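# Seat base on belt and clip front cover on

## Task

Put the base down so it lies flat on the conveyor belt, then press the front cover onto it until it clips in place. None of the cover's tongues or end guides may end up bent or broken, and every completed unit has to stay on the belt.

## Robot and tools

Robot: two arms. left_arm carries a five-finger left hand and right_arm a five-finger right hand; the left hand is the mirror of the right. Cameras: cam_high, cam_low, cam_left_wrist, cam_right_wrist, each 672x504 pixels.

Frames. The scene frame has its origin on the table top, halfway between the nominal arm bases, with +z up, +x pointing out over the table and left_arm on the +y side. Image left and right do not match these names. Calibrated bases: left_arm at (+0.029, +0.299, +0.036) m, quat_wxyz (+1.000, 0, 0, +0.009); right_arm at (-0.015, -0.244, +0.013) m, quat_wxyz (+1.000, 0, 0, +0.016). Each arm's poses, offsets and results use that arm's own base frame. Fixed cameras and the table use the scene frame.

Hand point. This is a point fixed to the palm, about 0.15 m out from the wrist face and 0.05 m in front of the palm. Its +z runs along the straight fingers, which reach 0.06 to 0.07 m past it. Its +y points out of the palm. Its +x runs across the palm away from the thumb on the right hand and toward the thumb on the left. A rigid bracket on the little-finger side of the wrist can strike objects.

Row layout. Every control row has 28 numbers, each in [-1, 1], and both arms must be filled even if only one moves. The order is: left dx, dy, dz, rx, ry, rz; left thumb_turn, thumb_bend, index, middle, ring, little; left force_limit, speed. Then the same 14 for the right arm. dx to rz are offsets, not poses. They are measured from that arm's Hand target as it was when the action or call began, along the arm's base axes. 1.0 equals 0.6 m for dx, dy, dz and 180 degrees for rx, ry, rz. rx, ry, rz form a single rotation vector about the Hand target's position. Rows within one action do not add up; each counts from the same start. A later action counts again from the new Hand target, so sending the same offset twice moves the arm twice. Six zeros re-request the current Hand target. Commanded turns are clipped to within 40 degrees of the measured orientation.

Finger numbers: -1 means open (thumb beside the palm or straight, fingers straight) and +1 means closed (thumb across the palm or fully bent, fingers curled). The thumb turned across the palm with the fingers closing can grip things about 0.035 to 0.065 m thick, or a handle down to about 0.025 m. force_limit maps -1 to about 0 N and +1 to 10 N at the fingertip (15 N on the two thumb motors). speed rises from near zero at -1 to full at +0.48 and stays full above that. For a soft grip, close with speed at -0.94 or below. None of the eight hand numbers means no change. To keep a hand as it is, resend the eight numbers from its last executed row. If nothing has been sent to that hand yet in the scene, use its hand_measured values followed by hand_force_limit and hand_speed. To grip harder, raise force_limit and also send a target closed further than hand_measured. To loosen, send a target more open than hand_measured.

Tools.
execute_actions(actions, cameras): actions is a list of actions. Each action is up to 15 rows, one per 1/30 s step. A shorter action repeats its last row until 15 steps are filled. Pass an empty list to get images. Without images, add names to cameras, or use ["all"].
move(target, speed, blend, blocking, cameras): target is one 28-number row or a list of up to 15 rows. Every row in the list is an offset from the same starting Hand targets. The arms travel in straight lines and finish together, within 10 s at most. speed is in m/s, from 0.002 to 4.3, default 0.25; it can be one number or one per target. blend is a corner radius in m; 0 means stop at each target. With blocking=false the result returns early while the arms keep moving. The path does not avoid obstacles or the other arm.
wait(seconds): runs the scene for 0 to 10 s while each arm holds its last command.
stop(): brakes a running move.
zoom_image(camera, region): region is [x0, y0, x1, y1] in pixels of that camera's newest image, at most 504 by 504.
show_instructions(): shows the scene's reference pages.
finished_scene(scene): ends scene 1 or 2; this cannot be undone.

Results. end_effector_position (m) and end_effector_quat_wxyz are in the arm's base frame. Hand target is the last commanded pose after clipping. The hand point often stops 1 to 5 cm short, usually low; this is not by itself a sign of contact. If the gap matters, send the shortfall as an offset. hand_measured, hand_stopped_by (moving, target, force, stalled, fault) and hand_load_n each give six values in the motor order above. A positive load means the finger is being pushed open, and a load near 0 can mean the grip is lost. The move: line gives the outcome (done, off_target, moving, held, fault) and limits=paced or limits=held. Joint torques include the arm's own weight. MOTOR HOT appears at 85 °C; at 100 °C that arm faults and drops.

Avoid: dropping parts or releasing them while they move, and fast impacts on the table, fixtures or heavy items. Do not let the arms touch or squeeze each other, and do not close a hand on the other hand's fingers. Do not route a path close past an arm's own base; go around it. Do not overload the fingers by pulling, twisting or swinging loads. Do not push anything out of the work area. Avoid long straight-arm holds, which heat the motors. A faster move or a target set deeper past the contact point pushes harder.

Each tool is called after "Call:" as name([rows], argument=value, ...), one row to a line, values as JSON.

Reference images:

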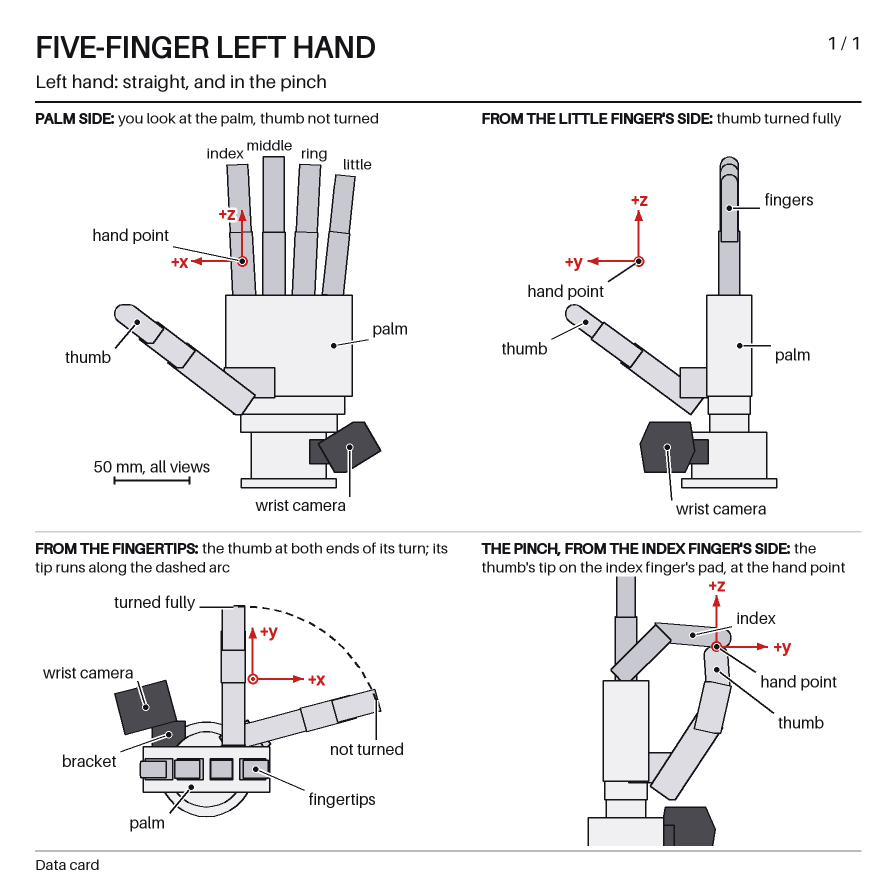

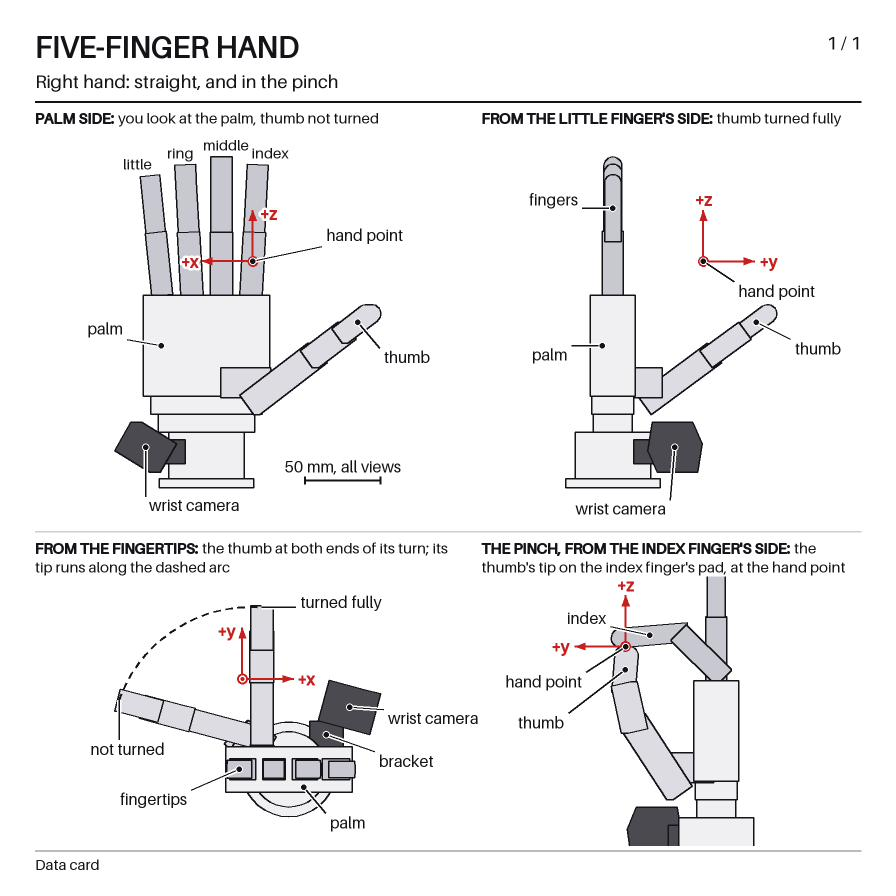

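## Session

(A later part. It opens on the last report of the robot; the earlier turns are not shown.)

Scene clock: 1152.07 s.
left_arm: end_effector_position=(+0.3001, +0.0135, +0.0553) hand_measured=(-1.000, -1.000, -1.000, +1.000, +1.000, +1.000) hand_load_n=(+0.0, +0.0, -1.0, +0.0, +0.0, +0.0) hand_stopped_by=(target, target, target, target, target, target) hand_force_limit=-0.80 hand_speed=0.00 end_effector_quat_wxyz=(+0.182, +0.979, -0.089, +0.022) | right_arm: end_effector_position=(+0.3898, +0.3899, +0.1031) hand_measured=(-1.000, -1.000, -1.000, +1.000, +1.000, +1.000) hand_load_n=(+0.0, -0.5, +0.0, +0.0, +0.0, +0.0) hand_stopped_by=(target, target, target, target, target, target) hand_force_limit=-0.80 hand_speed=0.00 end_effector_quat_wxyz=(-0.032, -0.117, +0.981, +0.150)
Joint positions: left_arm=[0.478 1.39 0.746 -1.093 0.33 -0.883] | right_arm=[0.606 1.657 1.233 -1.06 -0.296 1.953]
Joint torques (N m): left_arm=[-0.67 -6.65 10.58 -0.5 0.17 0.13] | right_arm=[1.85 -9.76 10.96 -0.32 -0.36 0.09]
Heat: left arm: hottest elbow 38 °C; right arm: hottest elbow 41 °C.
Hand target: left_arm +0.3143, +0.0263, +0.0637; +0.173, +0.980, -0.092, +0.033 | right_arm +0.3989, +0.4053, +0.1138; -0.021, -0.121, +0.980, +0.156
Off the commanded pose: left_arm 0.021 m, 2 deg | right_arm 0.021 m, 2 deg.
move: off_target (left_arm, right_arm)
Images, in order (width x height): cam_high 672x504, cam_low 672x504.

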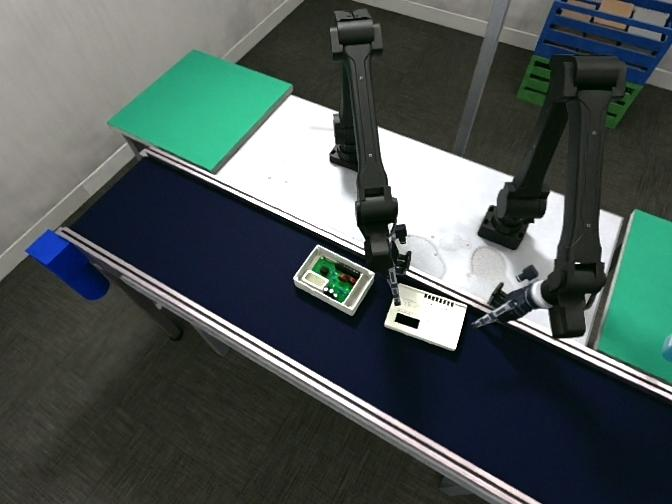

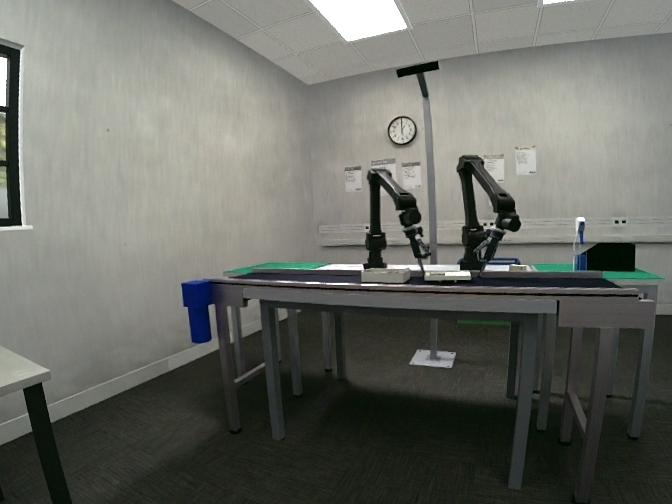

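Call:
move([
  [0,0.0,0.04,0,0.0,0,-1,-1,-1,1,1,1,-0.8,0,-0.0,-0.022,0.0,0,0.0,0,-1,-1,-1,1,1,1,-0.8,0],
  [0.005,-0.028,0.04,0,0.0,0,-1,-1,-1,1,1,1,-0.8,0,-0.0,-0.022,0.0,0,0.0,0,-1,-1,-1,1,1,1,-0.8,0],
  [0.005,-0.028,0.00,0,0.0,0,-1,-1,-1,1,1,1,-0.8,0,-0.0,-0.022,0.0,0,0.0,0,-1,-1,-1,1,1,1,-0.8,0],
], speed=0.06, cameras=["cam_high","cam_low"])

Call:
zoom_image(camera="cam_high", region=[360, 250, 490, 360])

Call:
zoom_image(camera="cam_low", region=[400, 240, 500, 300])

Scene clock: 1159.67 s.
left_arm: end_effector_position=(+0.3152, +0.0123, +0.0663) hand_measured=(-1.000, -1.000, -1.000, +1.000, +1.000, +1.000) hand_load_n=(+0.0, +0.0, +0.0, +0.0, +0.0, +0.0) hand_stopped_by=(target, target, target, target, target, target) hand_force_limit=-0.80 hand_speed=0.00 end_effector_quat_wxyz=(+0.172, +0.980, -0.095, +0.035) | right_arm: end_effector_position=(+0.3897, +0.3900, +0.1033) hand_measured=(-1.000, -1.000, -1.000, +1.000, +1.000, +1.000) hand_load_n=(+0.0, -0.5, +0.0, +0.0, +0.0, +0.0) hand_stopped_by=(target, target, target, target, target, target) hand_force_limit=-0.80 hand_speed=0.00 end_effector_quat_wxyz=(-0.032, -0.118, +0.981, +0.150)
Joint positions: left_arm=[0.451 1.379 0.777 -1.094 0.331 -0.906] | right_arm=[0.606 1.657 1.233 -1.06 -0.296 1.95]
Joint torques (N m): left_arm=[-2.32 -7 6.71 0.25 0.44 -0.19] | right_arm=[0.15 -10.93 9.17 -0.39 -0.44 -0.1]
Heat: left arm: hottest elbow 38 °C; right arm: hottest elbow 42 °C.
Hand target: left_arm +0.3172, +0.0095, +0.0637; +0.173, +0.980, -0.092, +0.033 | right_arm +0.3990, +0.3922, +0.1139; -0.021, -0.121, +0.980, +0.156
Off the commanded pose: left_arm 0.004 m, 0 deg | right_arm 0.014 m, 1 deg.
move: off_target (right_arm)
Images, in order (width x height): cam_high 672x504, cam_low 672x504.

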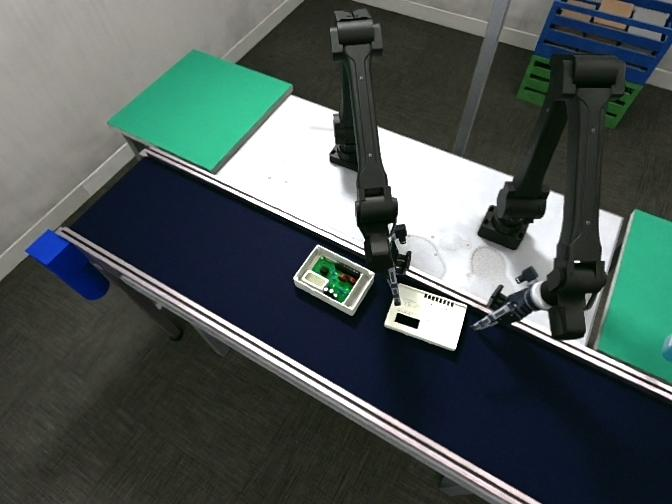

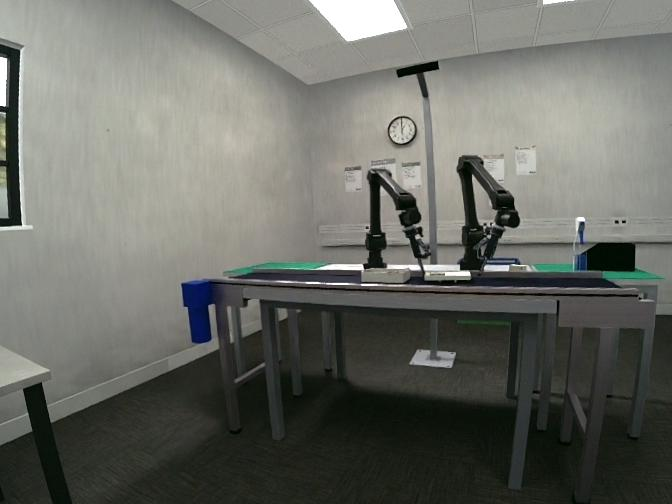

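Scaled by 3.877 from the camera's 672x504 image, which has a finer 960x720 frame.

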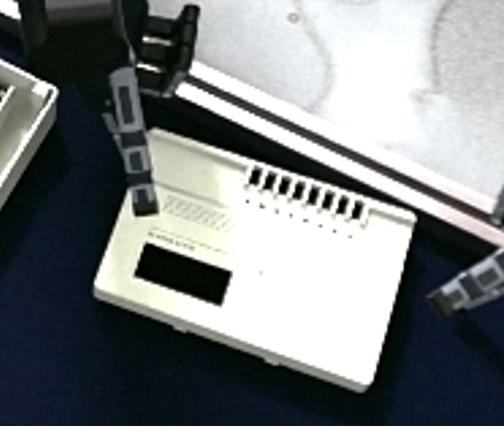

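Scaled by 5.040 from the camera's 672x504 image, which has a finer 960x720 frame.

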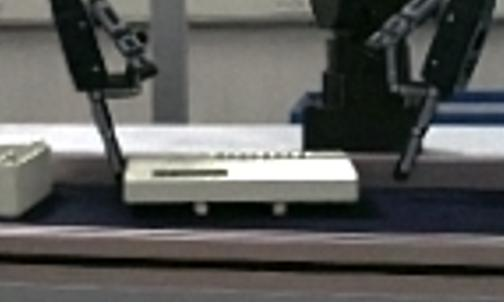

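Call:
zoom_image(camera="cam_high", region=[375, 280, 425, 330])

Call:
zoom_image(camera="cam_low", region=[410, 255, 450, 290])

Scaled by 10.080 from the camera's 672x504 image, which has a finer 960x720 frame.

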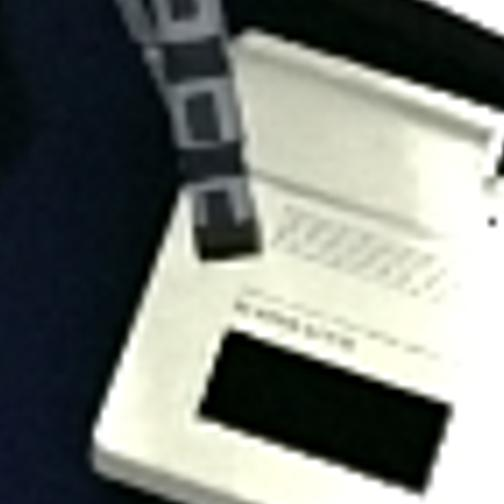

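Scaled by 12.600 from the camera's 672x504 image, which has a finer 960x720 frame.

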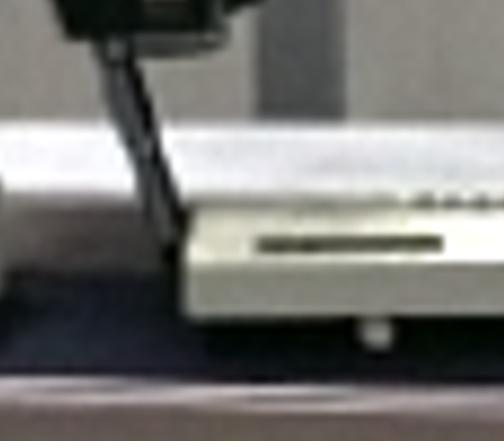

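Call:
move([
  [0.04,0.0,0.0,0,0.0,0,-1,-1,-1,1,1,1,-0.8,0,-0.0,-0.03,0.0,0,0.0,0,-1,-1,-1,1,1,1,-0.8,0],
  [0.04,0,0.0,0,0.0,0,-1,-1,-1,1,1,1,-0.8,0,0.056,-0.03,0.0,0,0.0,0,-1,-1,-1,1,1,1,-0.8,0],
  [0.04,-0.05,0.0,0,0.0,0,-1,-1,-1,1,1,1,-0.8,0,0.056,-0.01,-0.01,0,0.0,0,-1,-1,-1,1,1,1,-0.8,0],
], speed=0.06, cameras=["cam_high","cam_low","cam_left_wrist","cam_right_wrist"])

Call:
zoom_image(camera="cam_high", region=[360, 250, 490, 360])

Call:
zoom_image(camera="cam_low", region=[400, 240, 500, 300])

Scene clock: 1185.87 s.
left_arm: end_effector_position=(+0.3317, -0.0202, +0.0557) hand_measured=(-1.000, -1.000, -1.000, +1.000, +1.000, +1.000) hand_load_n=(+0.0, +0.0, +0.0, +0.0, +0.0, +0.0) hand_stopped_by=(target, target, target, target, target, target) hand_force_limit=-0.80 hand_speed=0.00 end_effector_quat_wxyz=(+0.180, +0.979, -0.092, +0.018) | right_arm: end_effector_position=(+0.4202, +0.3734, +0.0978) hand_measured=(-1.000, -1.000, -1.000, +1.000, +1.000, +1.000) hand_load_n=(+0.0, +0.0, +0.0, +0.0, +0.0, +0.0) hand_stopped_by=(target, target, target, target, target, target) hand_force_limit=-0.80 hand_speed=0.00 end_effector_quat_wxyz=(-0.034, -0.119, +0.981, +0.150)
Joint positions: left_arm=[0.339 1.423 0.785 -1.056 0.343 -1.023] | right_arm=[0.542 1.709 1.286 -1.084 -0.302 1.88]
Joint torques (N m): left_arm=[-2.2 -9.47 7.77 0.28 0.44 -0.23] | right_arm=[1.44 -10.4 10.91 -0.27 -0.43 0.09]
Motor temperatures (°C): left_arm=[22 24 36 21 19 20] | right_arm=[24 29 42 20 20 20]
Heat: left arm: hottest elbow 36 °C; right arm: hottest elbow 42 °C.
Hand target: left_arm +0.3412, -0.0204, +0.0638; +0.173, +0.980, -0.092, +0.033 | right_arm +0.4324, +0.3862, +0.1079; -0.021, -0.121, +0.980, +0.156
Off the commanded pose: left_arm 0.012 m, 2 deg | right_arm 0.021 m, 2 deg.
move: off_target (left_arm, right_arm)

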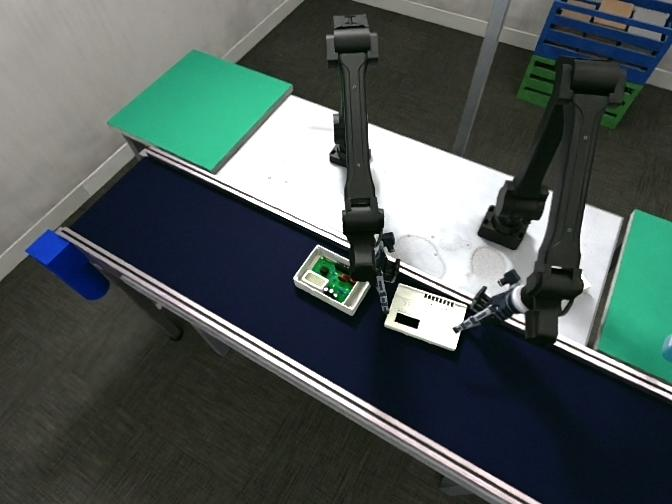

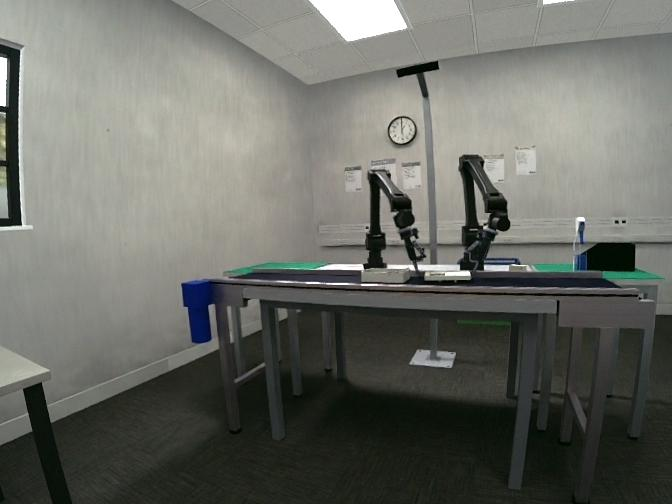

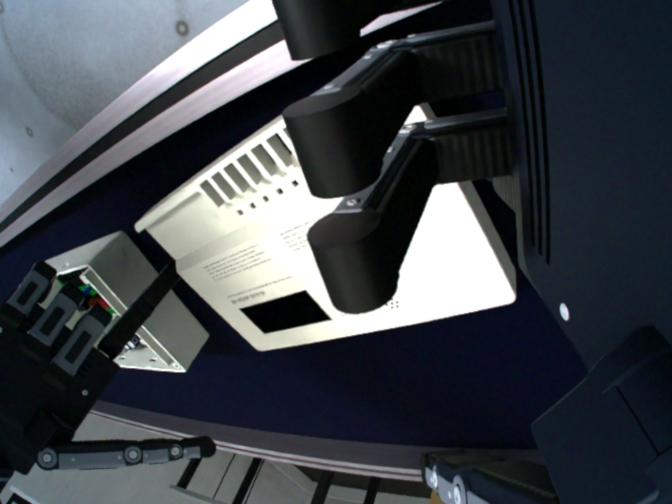

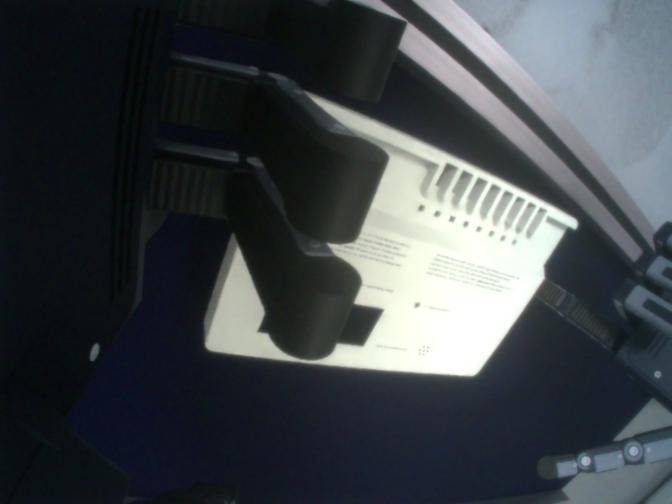

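Scaled by 3.877 from the camera's 672x504 image, which has a finer 960x720 frame.

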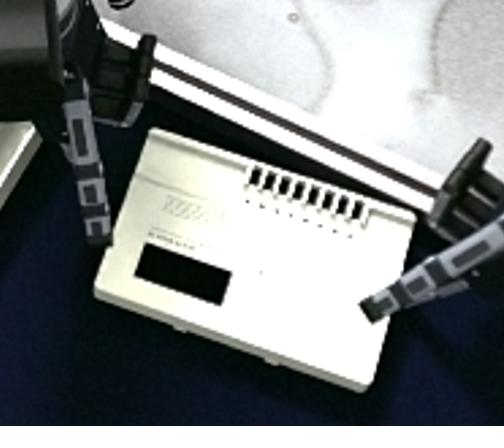

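Scaled by 5.040 from the camera's 672x504 image, which has a finer 960x720 frame.

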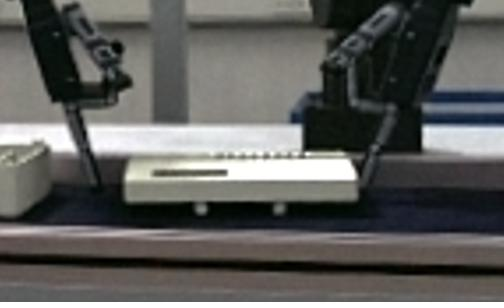

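Call:
move([
  [0.0,0.03,0.01,0,0.0,0,-1,-1,-1,1,1,1,-0.8,0,-0.0,-0.05,0.01,0,0.0,0,-1,-1,-1,1,1,1,-0.8,0],
  [0.012,0.03,0.01,0,0.0,0,-1,-1,-1,1,1,1,-0.8,0,0.04,-0.05,0.01,0,0.0,0,-1,-1,-1,1,1,1,-0.8,0],
], speed=0.06, cameras=["cam_left_wrist","cam_right_wrist"])

Call:
zoom_image(camera="cam_left_wrist", region=[60, 180, 360, 400])

Call:
zoom_image(camera="cam_right_wrist", region=[400, 180, 672, 400])

Scene clock: 1191.10 s.
left_arm: end_effector_position=(+0.3311, -0.0105, +0.0588) hand_measured=(-1.000, -1.000, -1.000, +1.000, +1.000, +1.000) hand_load_n=(+0.0, +0.0, +0.0, +0.0, +0.0, +0.5) hand_stopped_by=(target, target, target, target, target, target) hand_force_limit=-0.80 hand_speed=0.00 end_effector_quat_wxyz=(+0.181, +0.980, -0.086, +0.018) | right_arm: end_effector_position=(+0.4413, +0.3545, +0.1042) hand_measured=(-1.000, -1.000, -1.000, +1.000, +1.000, +1.000) hand_load_n=(+0.0, +0.0, +0.0, +0.0, +0.0, +0.0) hand_stopped_by=(target, target, target, target, target, target) hand_force_limit=-0.80 hand_speed=0.00 end_effector_quat_wxyz=(-0.030, -0.120, +0.981, +0.152)
Joint positions: left_arm=[0.368 1.423 0.794 -1.074 0.342 -1.004] | right_arm=[0.488 1.722 1.32 -1.113 -0.307 1.823]
Joint torques (N m): left_arm=[-1.38 -7.53 10.86 -0.4 0.31 0.07] | right_arm=[-0.03 -10.64 11.03 -0.87 -0.49 -0.09]
Heat: left arm: hottest elbow 36 °C; right arm: hottest elbow 42 °C.
Hand target: left_arm +0.3484, -0.0025, +0.0698; +0.173, +0.980, -0.092, +0.033 | right_arm +0.4566, +0.3562, +0.1140; -0.021, -0.121, +0.980, +0.156
Off the commanded pose: left_arm 0.022 m, 2 deg | right_arm 0.018 m, 1 deg.
move: off_target (left_arm, right_arm)
Images, in order (width x height): cam_left_wrist 672x504, cam_right_wrist 672x504.

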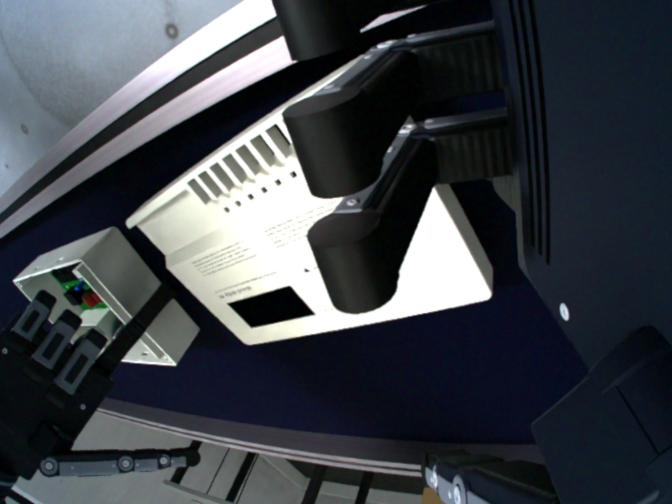

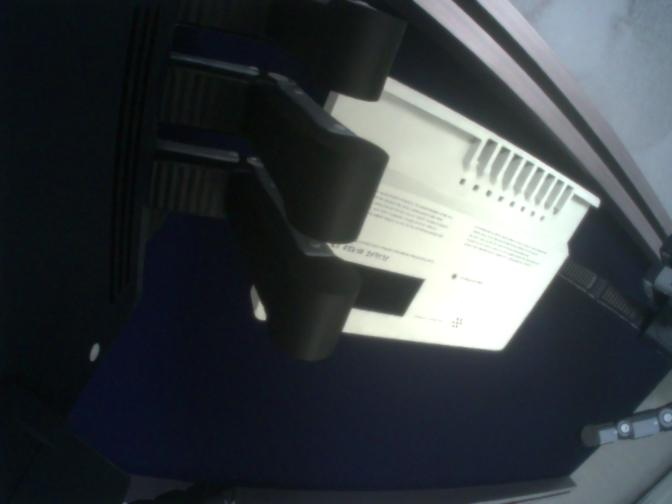

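Scaled by 1.680 from the camera's 672x504 image, which has a finer 960x720 frame.

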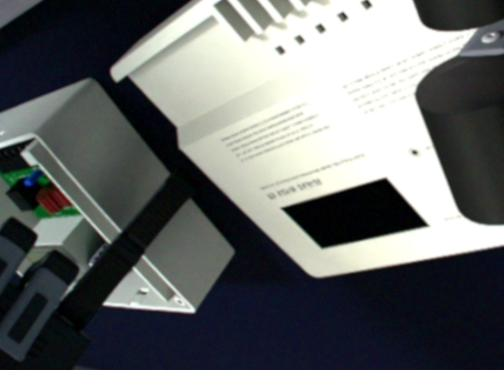

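Scaled by 1.853 from the camera's 672x504 image, which has a finer 960x720 frame.

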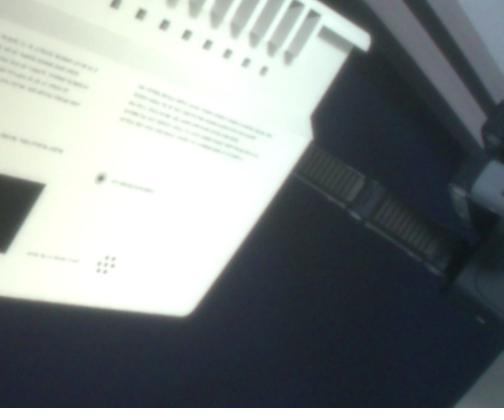

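Call:
move([
  [0.0,-0.02,-0.013,0,0.0,0,-1,-1,-1,1,1,1,-0.8,0,-0.0,0.03,-0.018,0,0.0,0,-1,-1,-1,1,1,1,-0.8,0],
  [0.0,-0.048,-0.013,0,0.0,0,-1,-1,-1,1,1,1,-0.8,0,-0.005,0.077,-0.018,0,0.0,0,-1,-1,-1,1,1,1,-0.8,0],
], speed=0.03, cameras=["cam_left_wrist","cam_right_wrist","cam_high","cam_low"])

Call:
zoom_image(camera="cam_left_wrist", region=[60, 180, 360, 400])

Call:
zoom_image(camera="cam_right_wrist", region=[400, 180, 672, 400])

Call:
zoom_image(camera="cam_low", region=[400, 240, 500, 300])

Scene clock: 1198.50 s.
left_arm: end_effector_position=(+0.3418, -0.0280, +0.0575) hand_measured=(-1.000, -1.000, -1.000, +1.000, +1.000, +1.000) hand_load_n=(+0.0, +0.0, +0.0, +0.0, +0.0, +0.0) hand_stopped_by=(target, target, target, target, target, target) hand_force_limit=-0.80 hand_speed=0.00 end_effector_quat_wxyz=(+0.175, +0.980, -0.091, +0.024) | right_arm: end_effector_position=(+0.4414, +0.3866, +0.0939) hand_measured=(-1.000, -1.000, -1.000, +1.000, +1.000, +1.000) hand_load_n=(+0.0, +0.0, +0.0, +0.0, +0.0, +0.0) hand_stopped_by=(target, target, target, target, target, target) hand_force_limit=-0.80 hand_speed=0.00 end_effector_quat_wxyz=(-0.037, -0.117, +0.981, +0.150)
Joint positions: left_arm=[0.305 1.423 0.794 -1.038 0.343 -1.064] | right_arm=[0.542 1.775 1.366 -1.104 -0.305 1.885]
Joint torques (N m): left_arm=[-2.67 -8.64 7.43 0.31 0.57 -0.21] | right_arm=[1.9 -10.99 11.02 0.08 -0.31 0.09]
Heat: left arm: hottest elbow 36 °C; right arm: hottest elbow 42 °C.
Hand target: left_arm +0.3484, -0.0313, +0.0620; +0.173, +0.980, -0.092, +0.033 | right_arm +0.4536, +0.4024, +0.1032; -0.021, -0.121, +0.980, +0.156
Off the commanded pose: left_arm 0.009 m, 1 deg | right_arm 0.022 m, 2 deg.
move: off_target (right_arm)

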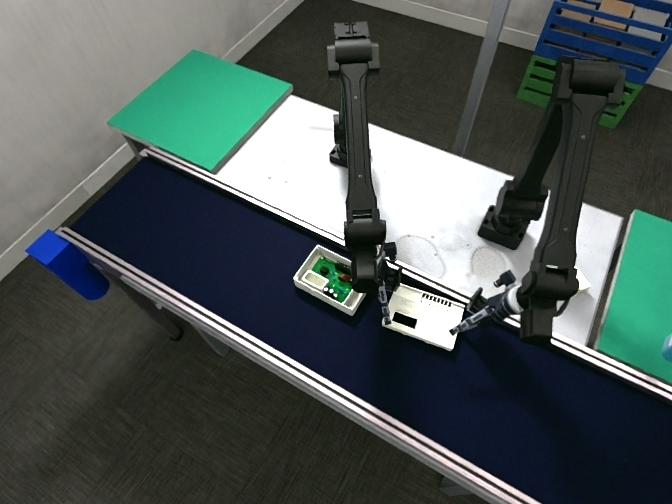

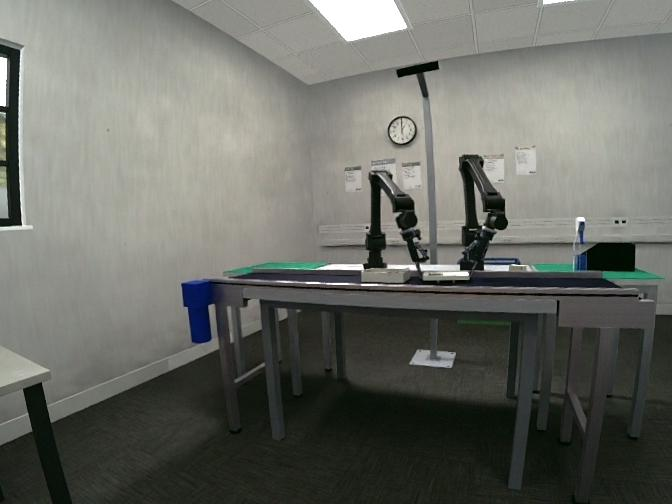

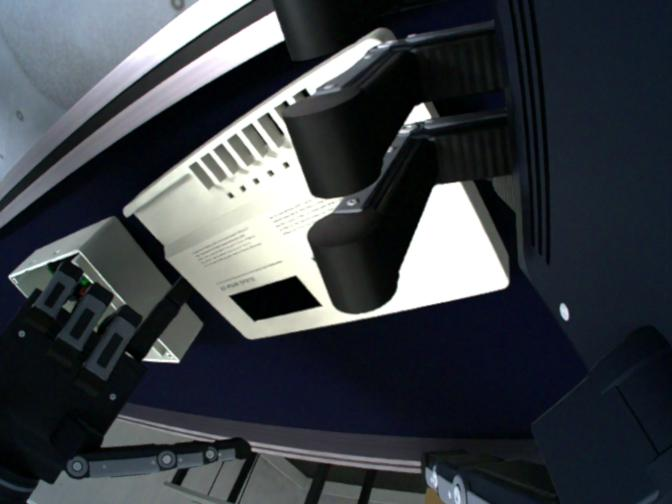

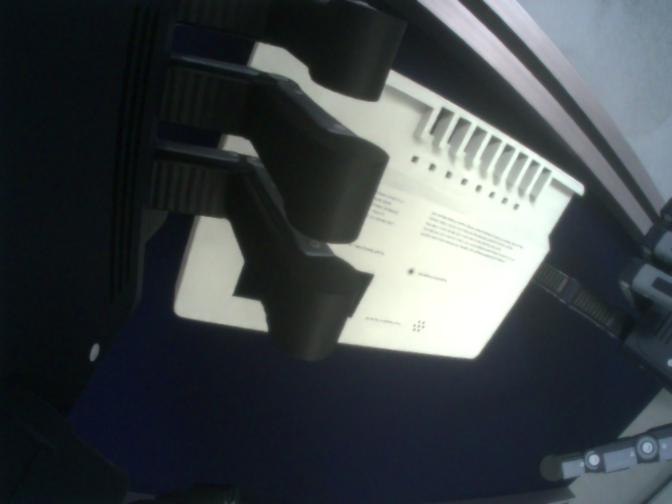

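Scaled by 1.680 from the camera's 672x504 image, which has a finer 960x720 frame.

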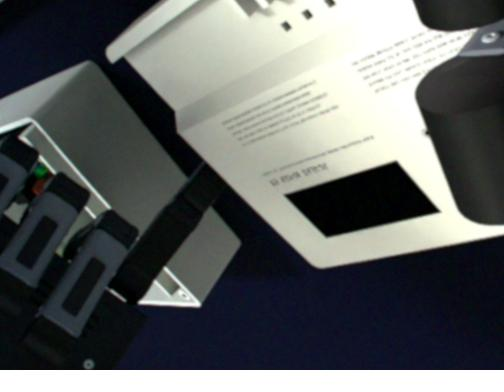

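Scaled by 1.853 from the camera's 672x504 image, which has a finer 960x720 frame.

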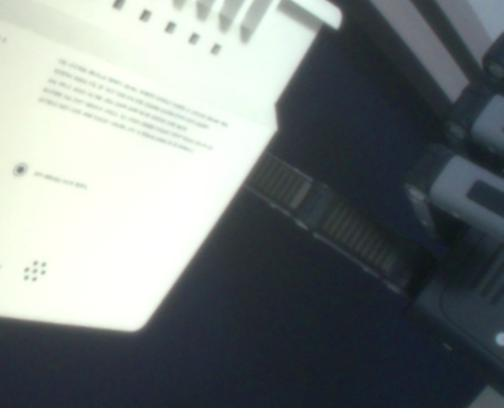

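Scaled by 5.040 from the camera's 672x504 image, which has a finer 960x720 frame.

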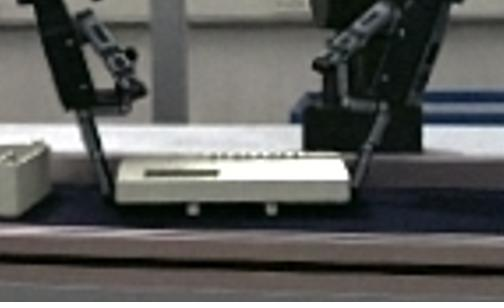

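Call:
move([
  [0.0,-0.03,0,0,0.0,0,-1,-1,-1,1,1,1,-0.8,0,-0.004,0.045,0,0,0.0,0,-1,-1,-1,1,1,1,-0.8,0],
], speed=0.03, cameras=["cam_left_wrist","cam_right_wrist","cam_high","cam_low"])

Call:
zoom_image(camera="cam_left_wrist", region=[60, 180, 360, 400])

Call:
zoom_image(camera="cam_low", region=[400, 240, 500, 300])

Scene clock: 1203.03 s.
left_arm: end_effector_position=(+0.3496, -0.0340, +0.0560) hand_measured=(-1.000, -1.000, -1.000, +1.000, +1.000, +1.000) hand_load_n=(+0.0, -0.5, +0.5, +0.0, +0.0, +0.0) hand_stopped_by=(target, target, target, target, target, target) hand_force_limit=-0.80 hand_speed=0.00 end_effector_quat_wxyz=(+0.165, +0.983, -0.076, +0.025) | right_arm: end_effector_position=(+0.4460, +0.3939, +0.0929) hand_measured=(-1.000, -1.000, -1.000, +1.000, +1.000, +1.000) hand_load_n=(+0.0, -0.5, +0.5, +0.0, +0.5, +0.5) hand_stopped_by=(target, target, target, target, target, target) hand_force_limit=-0.80 hand_speed=0.00 end_effector_quat_wxyz=(-0.036, -0.096, +0.985, +0.141)
Joint positions: left_arm=[0.273 1.419 0.794 -1.015 0.328 -1.131] | right_arm=[0.56 1.786 1.385 -1.106 -0.284 1.946]
Joint torques (N m): left_arm=[-3.78 -9.58 6.09 0.24 1.29 -0.08] | right_arm=[3.84 -10.34 12.42 0.24 -1 -0.03]
Heat: left arm: hottest elbow 36 °C; right arm: hottest elbow 41 °C.
Hand target: left_arm +0.3484, -0.0494, +0.0619; +0.173, +0.980, -0.092, +0.033 | right_arm +0.4512, +0.4293, +0.1031; -0.021, -0.121, +0.980, +0.156
Off the commanded pose: left_arm 0.017 m, 2 deg | right_arm 0.037 m, 4 deg.
move: off_target (left_arm, right_arm)

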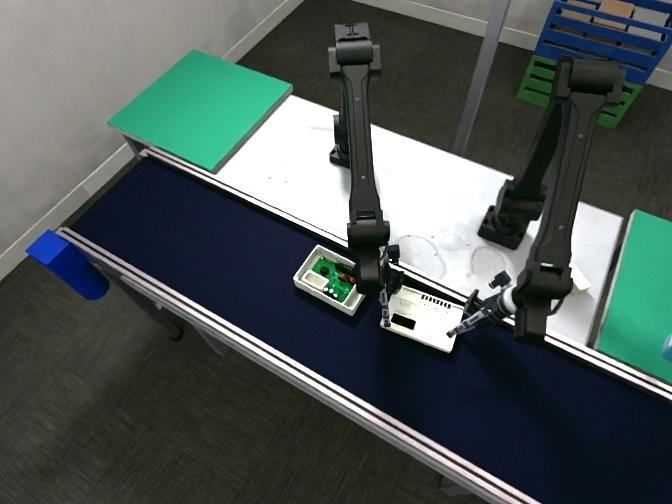

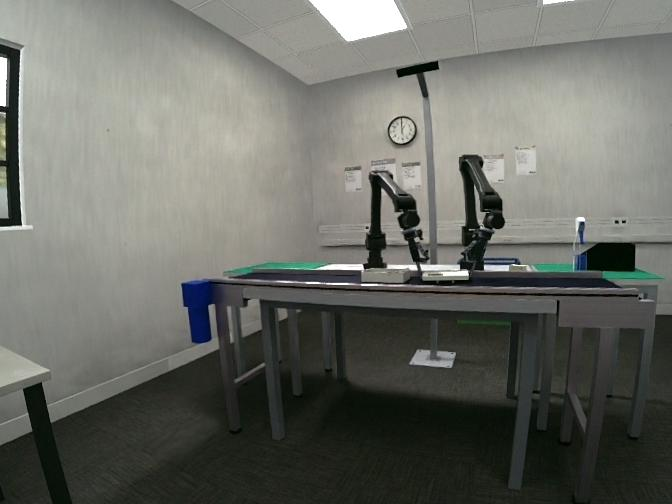

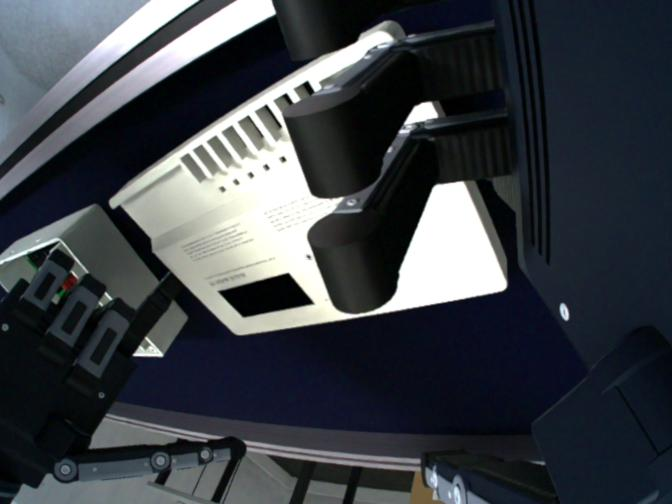

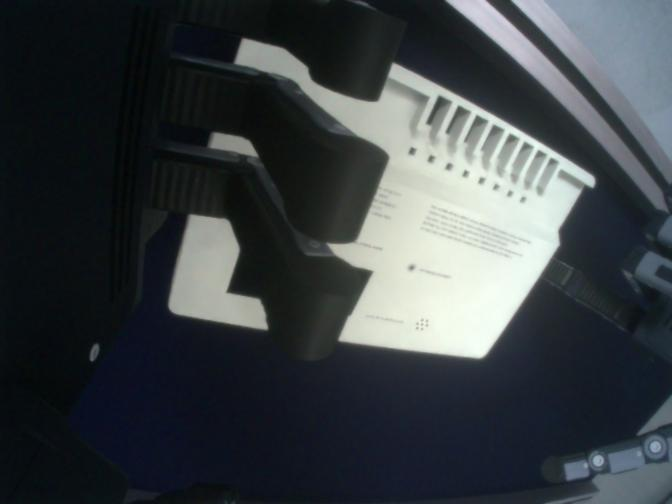

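Scaled by 1.680 from the camera's 672x504 image, which has a finer 960x720 frame.

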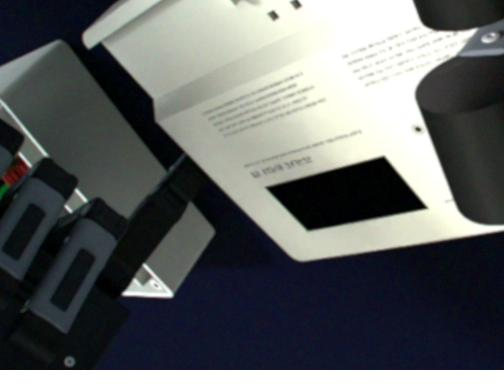

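Scaled by 5.040 from the camera's 672x504 image, which has a finer 960x720 frame.

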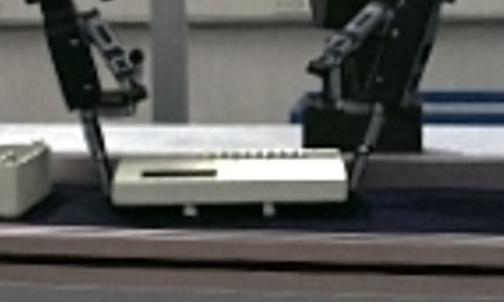

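Call:
move([
  [0.0,-0.0,0.045,0,0.0,0,-1,-1,-1,1,1,1,-0.8,0,0,0,0.045,0,0.0,0,-1,-1,-1,1,1,1,-0.8,0],
], speed=0.03, cameras=["cam_left_wrist","cam_right_wrist","cam_high","cam_low"])

Call:
zoom_image(camera="cam_low", region=[400, 240, 500, 300])

Scene clock: 1205.60 s.
left_arm: end_effector_position=(+0.3374, -0.0371, +0.0713) hand_measured=(-1.000, -1.000, -1.000, +1.000, +1.000, +1.000) hand_load_n=(+0.0, +0.0, +0.5, +0.0, +0.0, +0.0) hand_stopped_by=(target, target, target, target, target, target) hand_force_limit=-0.80 hand_speed=0.00 end_effector_quat_wxyz=(+0.167, +0.983, -0.074, +0.015) | right_arm: end_effector_position=(+0.4512, +0.3951, +0.1033) hand_measured=(-1.000, -1.000, -1.000, +1.000, +1.000, +1.000) hand_load_n=(+0.0, -0.5, +1.0, +0.0, +0.0, +0.5) hand_stopped_by=(target, target, target, target, target, target) hand_force_limit=-0.80 hand_speed=0.00 end_effector_quat_wxyz=(-0.037, -0.095, +0.986, +0.134)
Joint positions: left_arm=[0.273 1.371 0.794 -1.083 0.326 -1.132] | right_arm=[0.56 1.792 1.428 -1.152 -0.273 1.947]
Joint torques (N m): left_arm=[-3.72 -9 9.69 -0.51 1.38 -0.03] | right_arm=[3.96 -12.63 12.38 -0.44 -1.46 -0.06]
Heat: left arm: hottest elbow 36 °C; right arm: hottest elbow 42 °C.
Hand target: left_arm +0.3485, -0.0493, +0.0889; +0.173, +0.980, -0.092, +0.033 | right_arm +0.4512, +0.4293, +0.1303; -0.021, -0.121, +0.980, +0.156
Off the commanded pose: left_arm 0.024 m, 3 deg | right_arm 0.043 m, 4 deg.
move: off_target (left_arm, right_arm)

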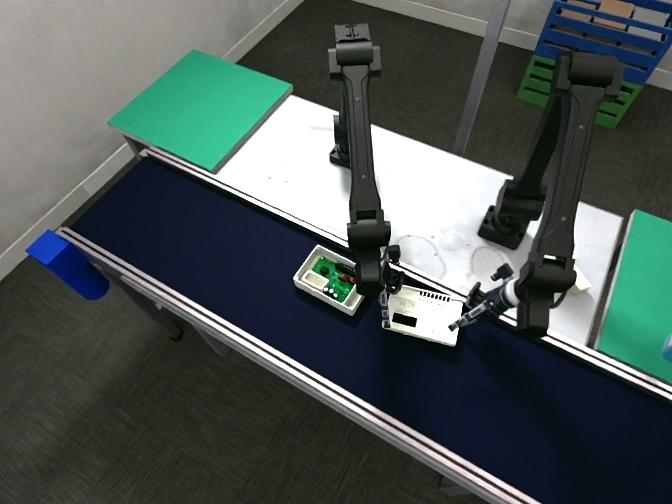

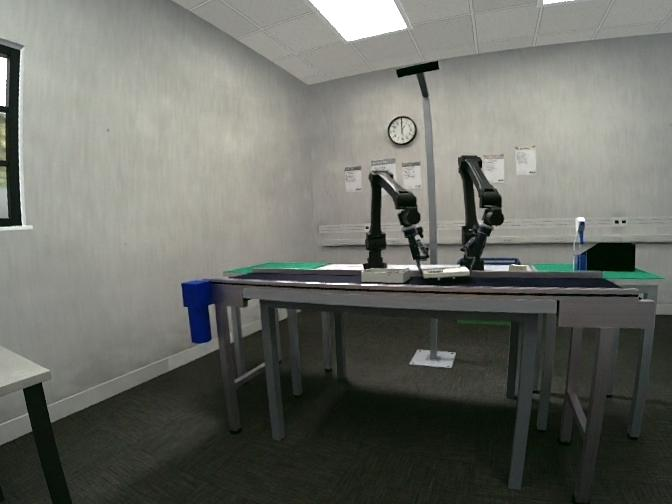

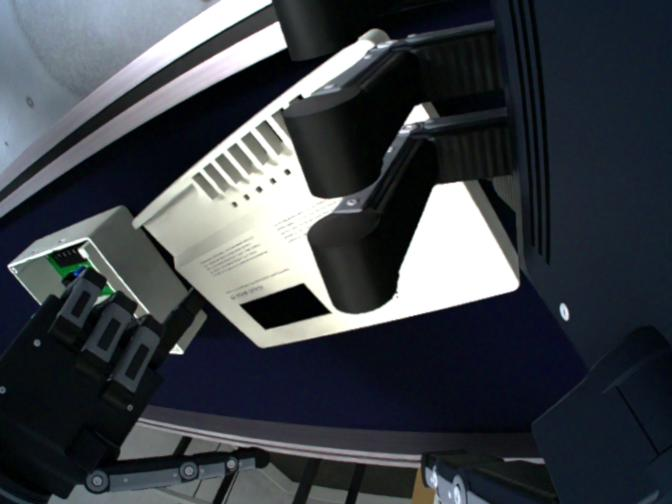

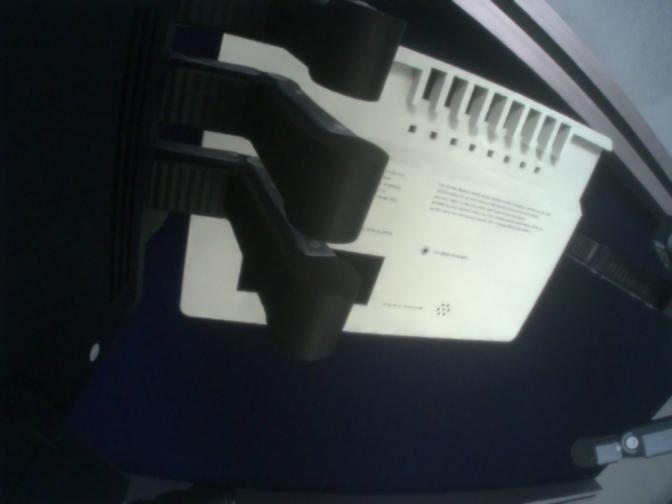

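Scaled by 5.040 from the camera's 672x504 image, which has a finer 960x720 frame.

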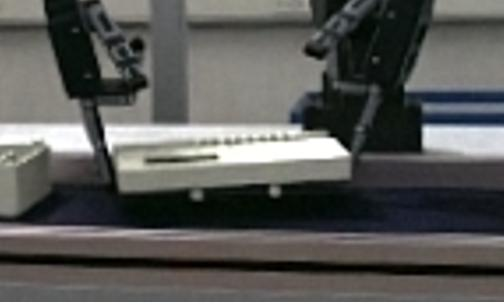

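Call:
move([
  [0.01,-0.0,0.025,0,0.0,0,-1,-1,-1,1,1,1,-0.8,0,0,0,0.035,0,0.0,0,-1,-1,-1,1,1,1,-0.8,0],
], speed=0.03, cameras=["cam_low"])

Call:
zoom_image(camera="cam_low", region=[400, 240, 500, 300])

Scene clock: 1208.17 s.
left_arm: end_effector_position=(+0.3347, -0.0383, +0.0796) hand_measured=(-1.000, -1.000, -1.000, +1.000, +1.000, +1.000) hand_load_n=(+0.0, +0.0, +0.5, +0.0, +0.0, +0.0) hand_stopped_by=(target, target, target, target, target, target) hand_force_limit=-0.80 hand_speed=0.00 end_effector_quat_wxyz=(+0.170, +0.983, -0.071, +0.006) | right_arm: end_effector_position=(+0.4519, +0.3952, +0.1147) hand_measured=(-1.000, -1.000, -1.000, +1.000, +1.000, +1.000) hand_load_n=(+0.0, -0.5, +0.5, +0.0, +0.0, +0.5) hand_stopped_by=(target, target, target, target, target, target) hand_force_limit=-0.80 hand_speed=0.00 end_effector_quat_wxyz=(-0.044, -0.094, +0.986, +0.129)
Joint positions: left_arm=[0.271 1.362 0.811 -1.128 0.324 -1.137] | right_arm=[0.56 1.792 1.463 -1.203 -0.271 1.947]
Joint torques (N m): left_arm=[-3.9 -9.11 11.58 -0.5 1.46 -0.02] | right_arm=[3.78 -13.74 12.45 -0.54 -1.56 -0.07]
Heat: left arm: hottest elbow 36 °C; right arm: hottest elbow 42 °C.
Hand target: left_arm +0.3544, -0.0493, +0.1038; +0.173, +0.980, -0.092, +0.033 | right_arm +0.4511, +0.4293, +0.1512; -0.021, -0.121, +0.980, +0.156
Off the commanded pose: left_arm 0.033 m, 4 deg | right_arm 0.050 m, 5 deg.
move: off_target (left_arm, right_arm)
Images, in order (width x height): cam_low 672x504.

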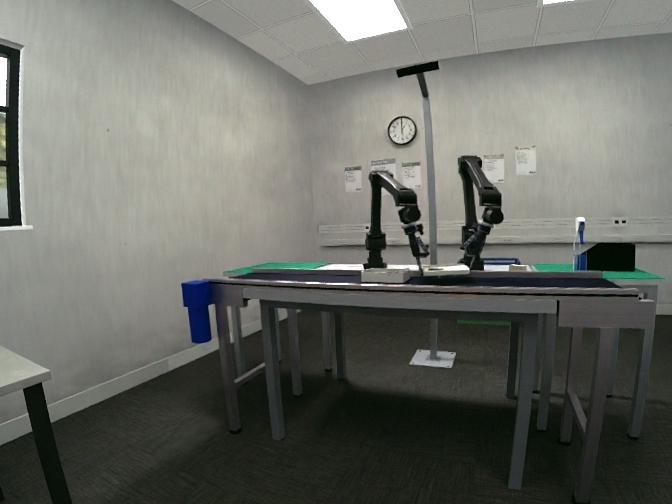

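Scaled by 5.040 from the camera's 672x504 image, which has a finer 960x720 frame.

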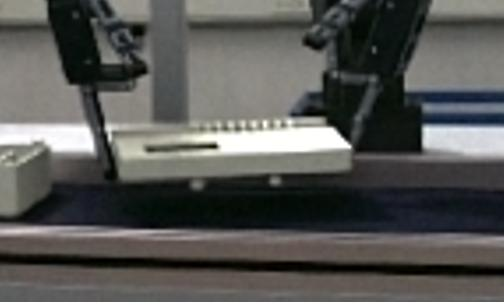

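Call:
move([
  [0.008,-0.0,0.045,0,0.0,0,-1,-1,-1,1,1,1,-0.8,0,0,0,0.045,0,0.0,0,-1,-1,-1,1,1,1,-0.8,0],
], speed=0.03, cameras=["cam_low"])

Call:
zoom_image(camera="cam_low", region=[400, 240, 500, 300])

Scene clock: 1211.03 s.
left_arm: end_effector_position=(+0.3408, -0.0370, +0.1050) hand_measured=(-1.000, -1.000, -1.000, +1.000, +1.000, +1.000) hand_load_n=(+0.0, +0.0, +0.5, +0.0, +0.0, +0.0) hand_stopped_by=(target, target, target, target, target, target) hand_force_limit=-0.80 hand_speed=0.00 end_effector_quat_wxyz=(+0.169, +0.983, -0.070, +0.005) | right_arm: end_effector_position=(+0.4529, +0.3955, +0.1403) hand_measured=(-1.000, -1.000, -1.000, +1.000, +1.000, +1.000) hand_load_n=(+0.0, +0.0, +1.0, +0.0, +0.0, +0.0) hand_stopped_by=(target, target, target, target, target, target) hand_force_limit=-0.80 hand_speed=0.00 end_effector_quat_wxyz=(-0.045, -0.094, +0.986, +0.128)
Joint positions: left_arm=[0.269 1.34 0.866 -1.205 0.323 -1.142] | right_arm=[0.56 1.776 1.512 -1.271 -0.27 1.947]
Joint torques (N m): left_arm=[-3.96 -9 12.07 -0.44 1.52 -0.01] | right_arm=[3.84 -13.63 12.79 -0.43 -1.61 -0.07]
Heat: left arm: hottest elbow 36 °C; right arm: hottest elbow 42 °C.
Hand target: left_arm +0.3593, -0.0494, +0.1309; +0.173, +0.980, -0.092, +0.033 | right_arm +0.4512, +0.4293, +0.1780; -0.021, -0.121, +0.980, +0.156
Off the commanded pose: left_arm 0.034 m, 4 deg | right_arm 0.051 m, 5 deg.
move: off_target (left_arm, right_arm)
Images, in order (width x height): cam_low 672x504.

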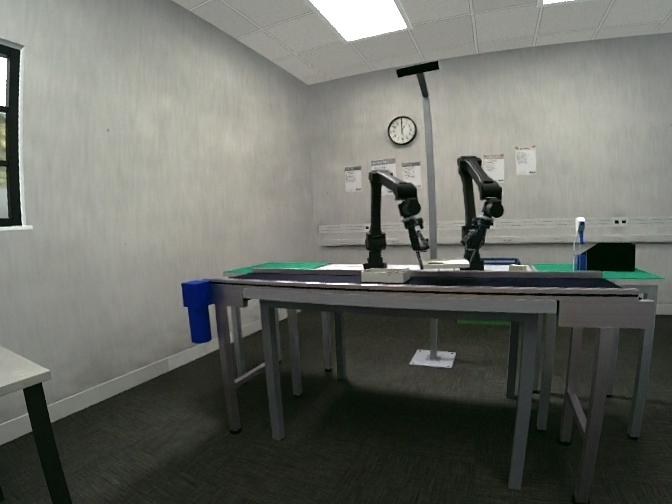

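Scaled by 5.040 from the camera's 672x504 image, which has a finer 960x720 frame.

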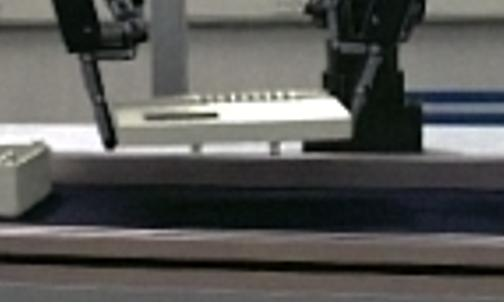

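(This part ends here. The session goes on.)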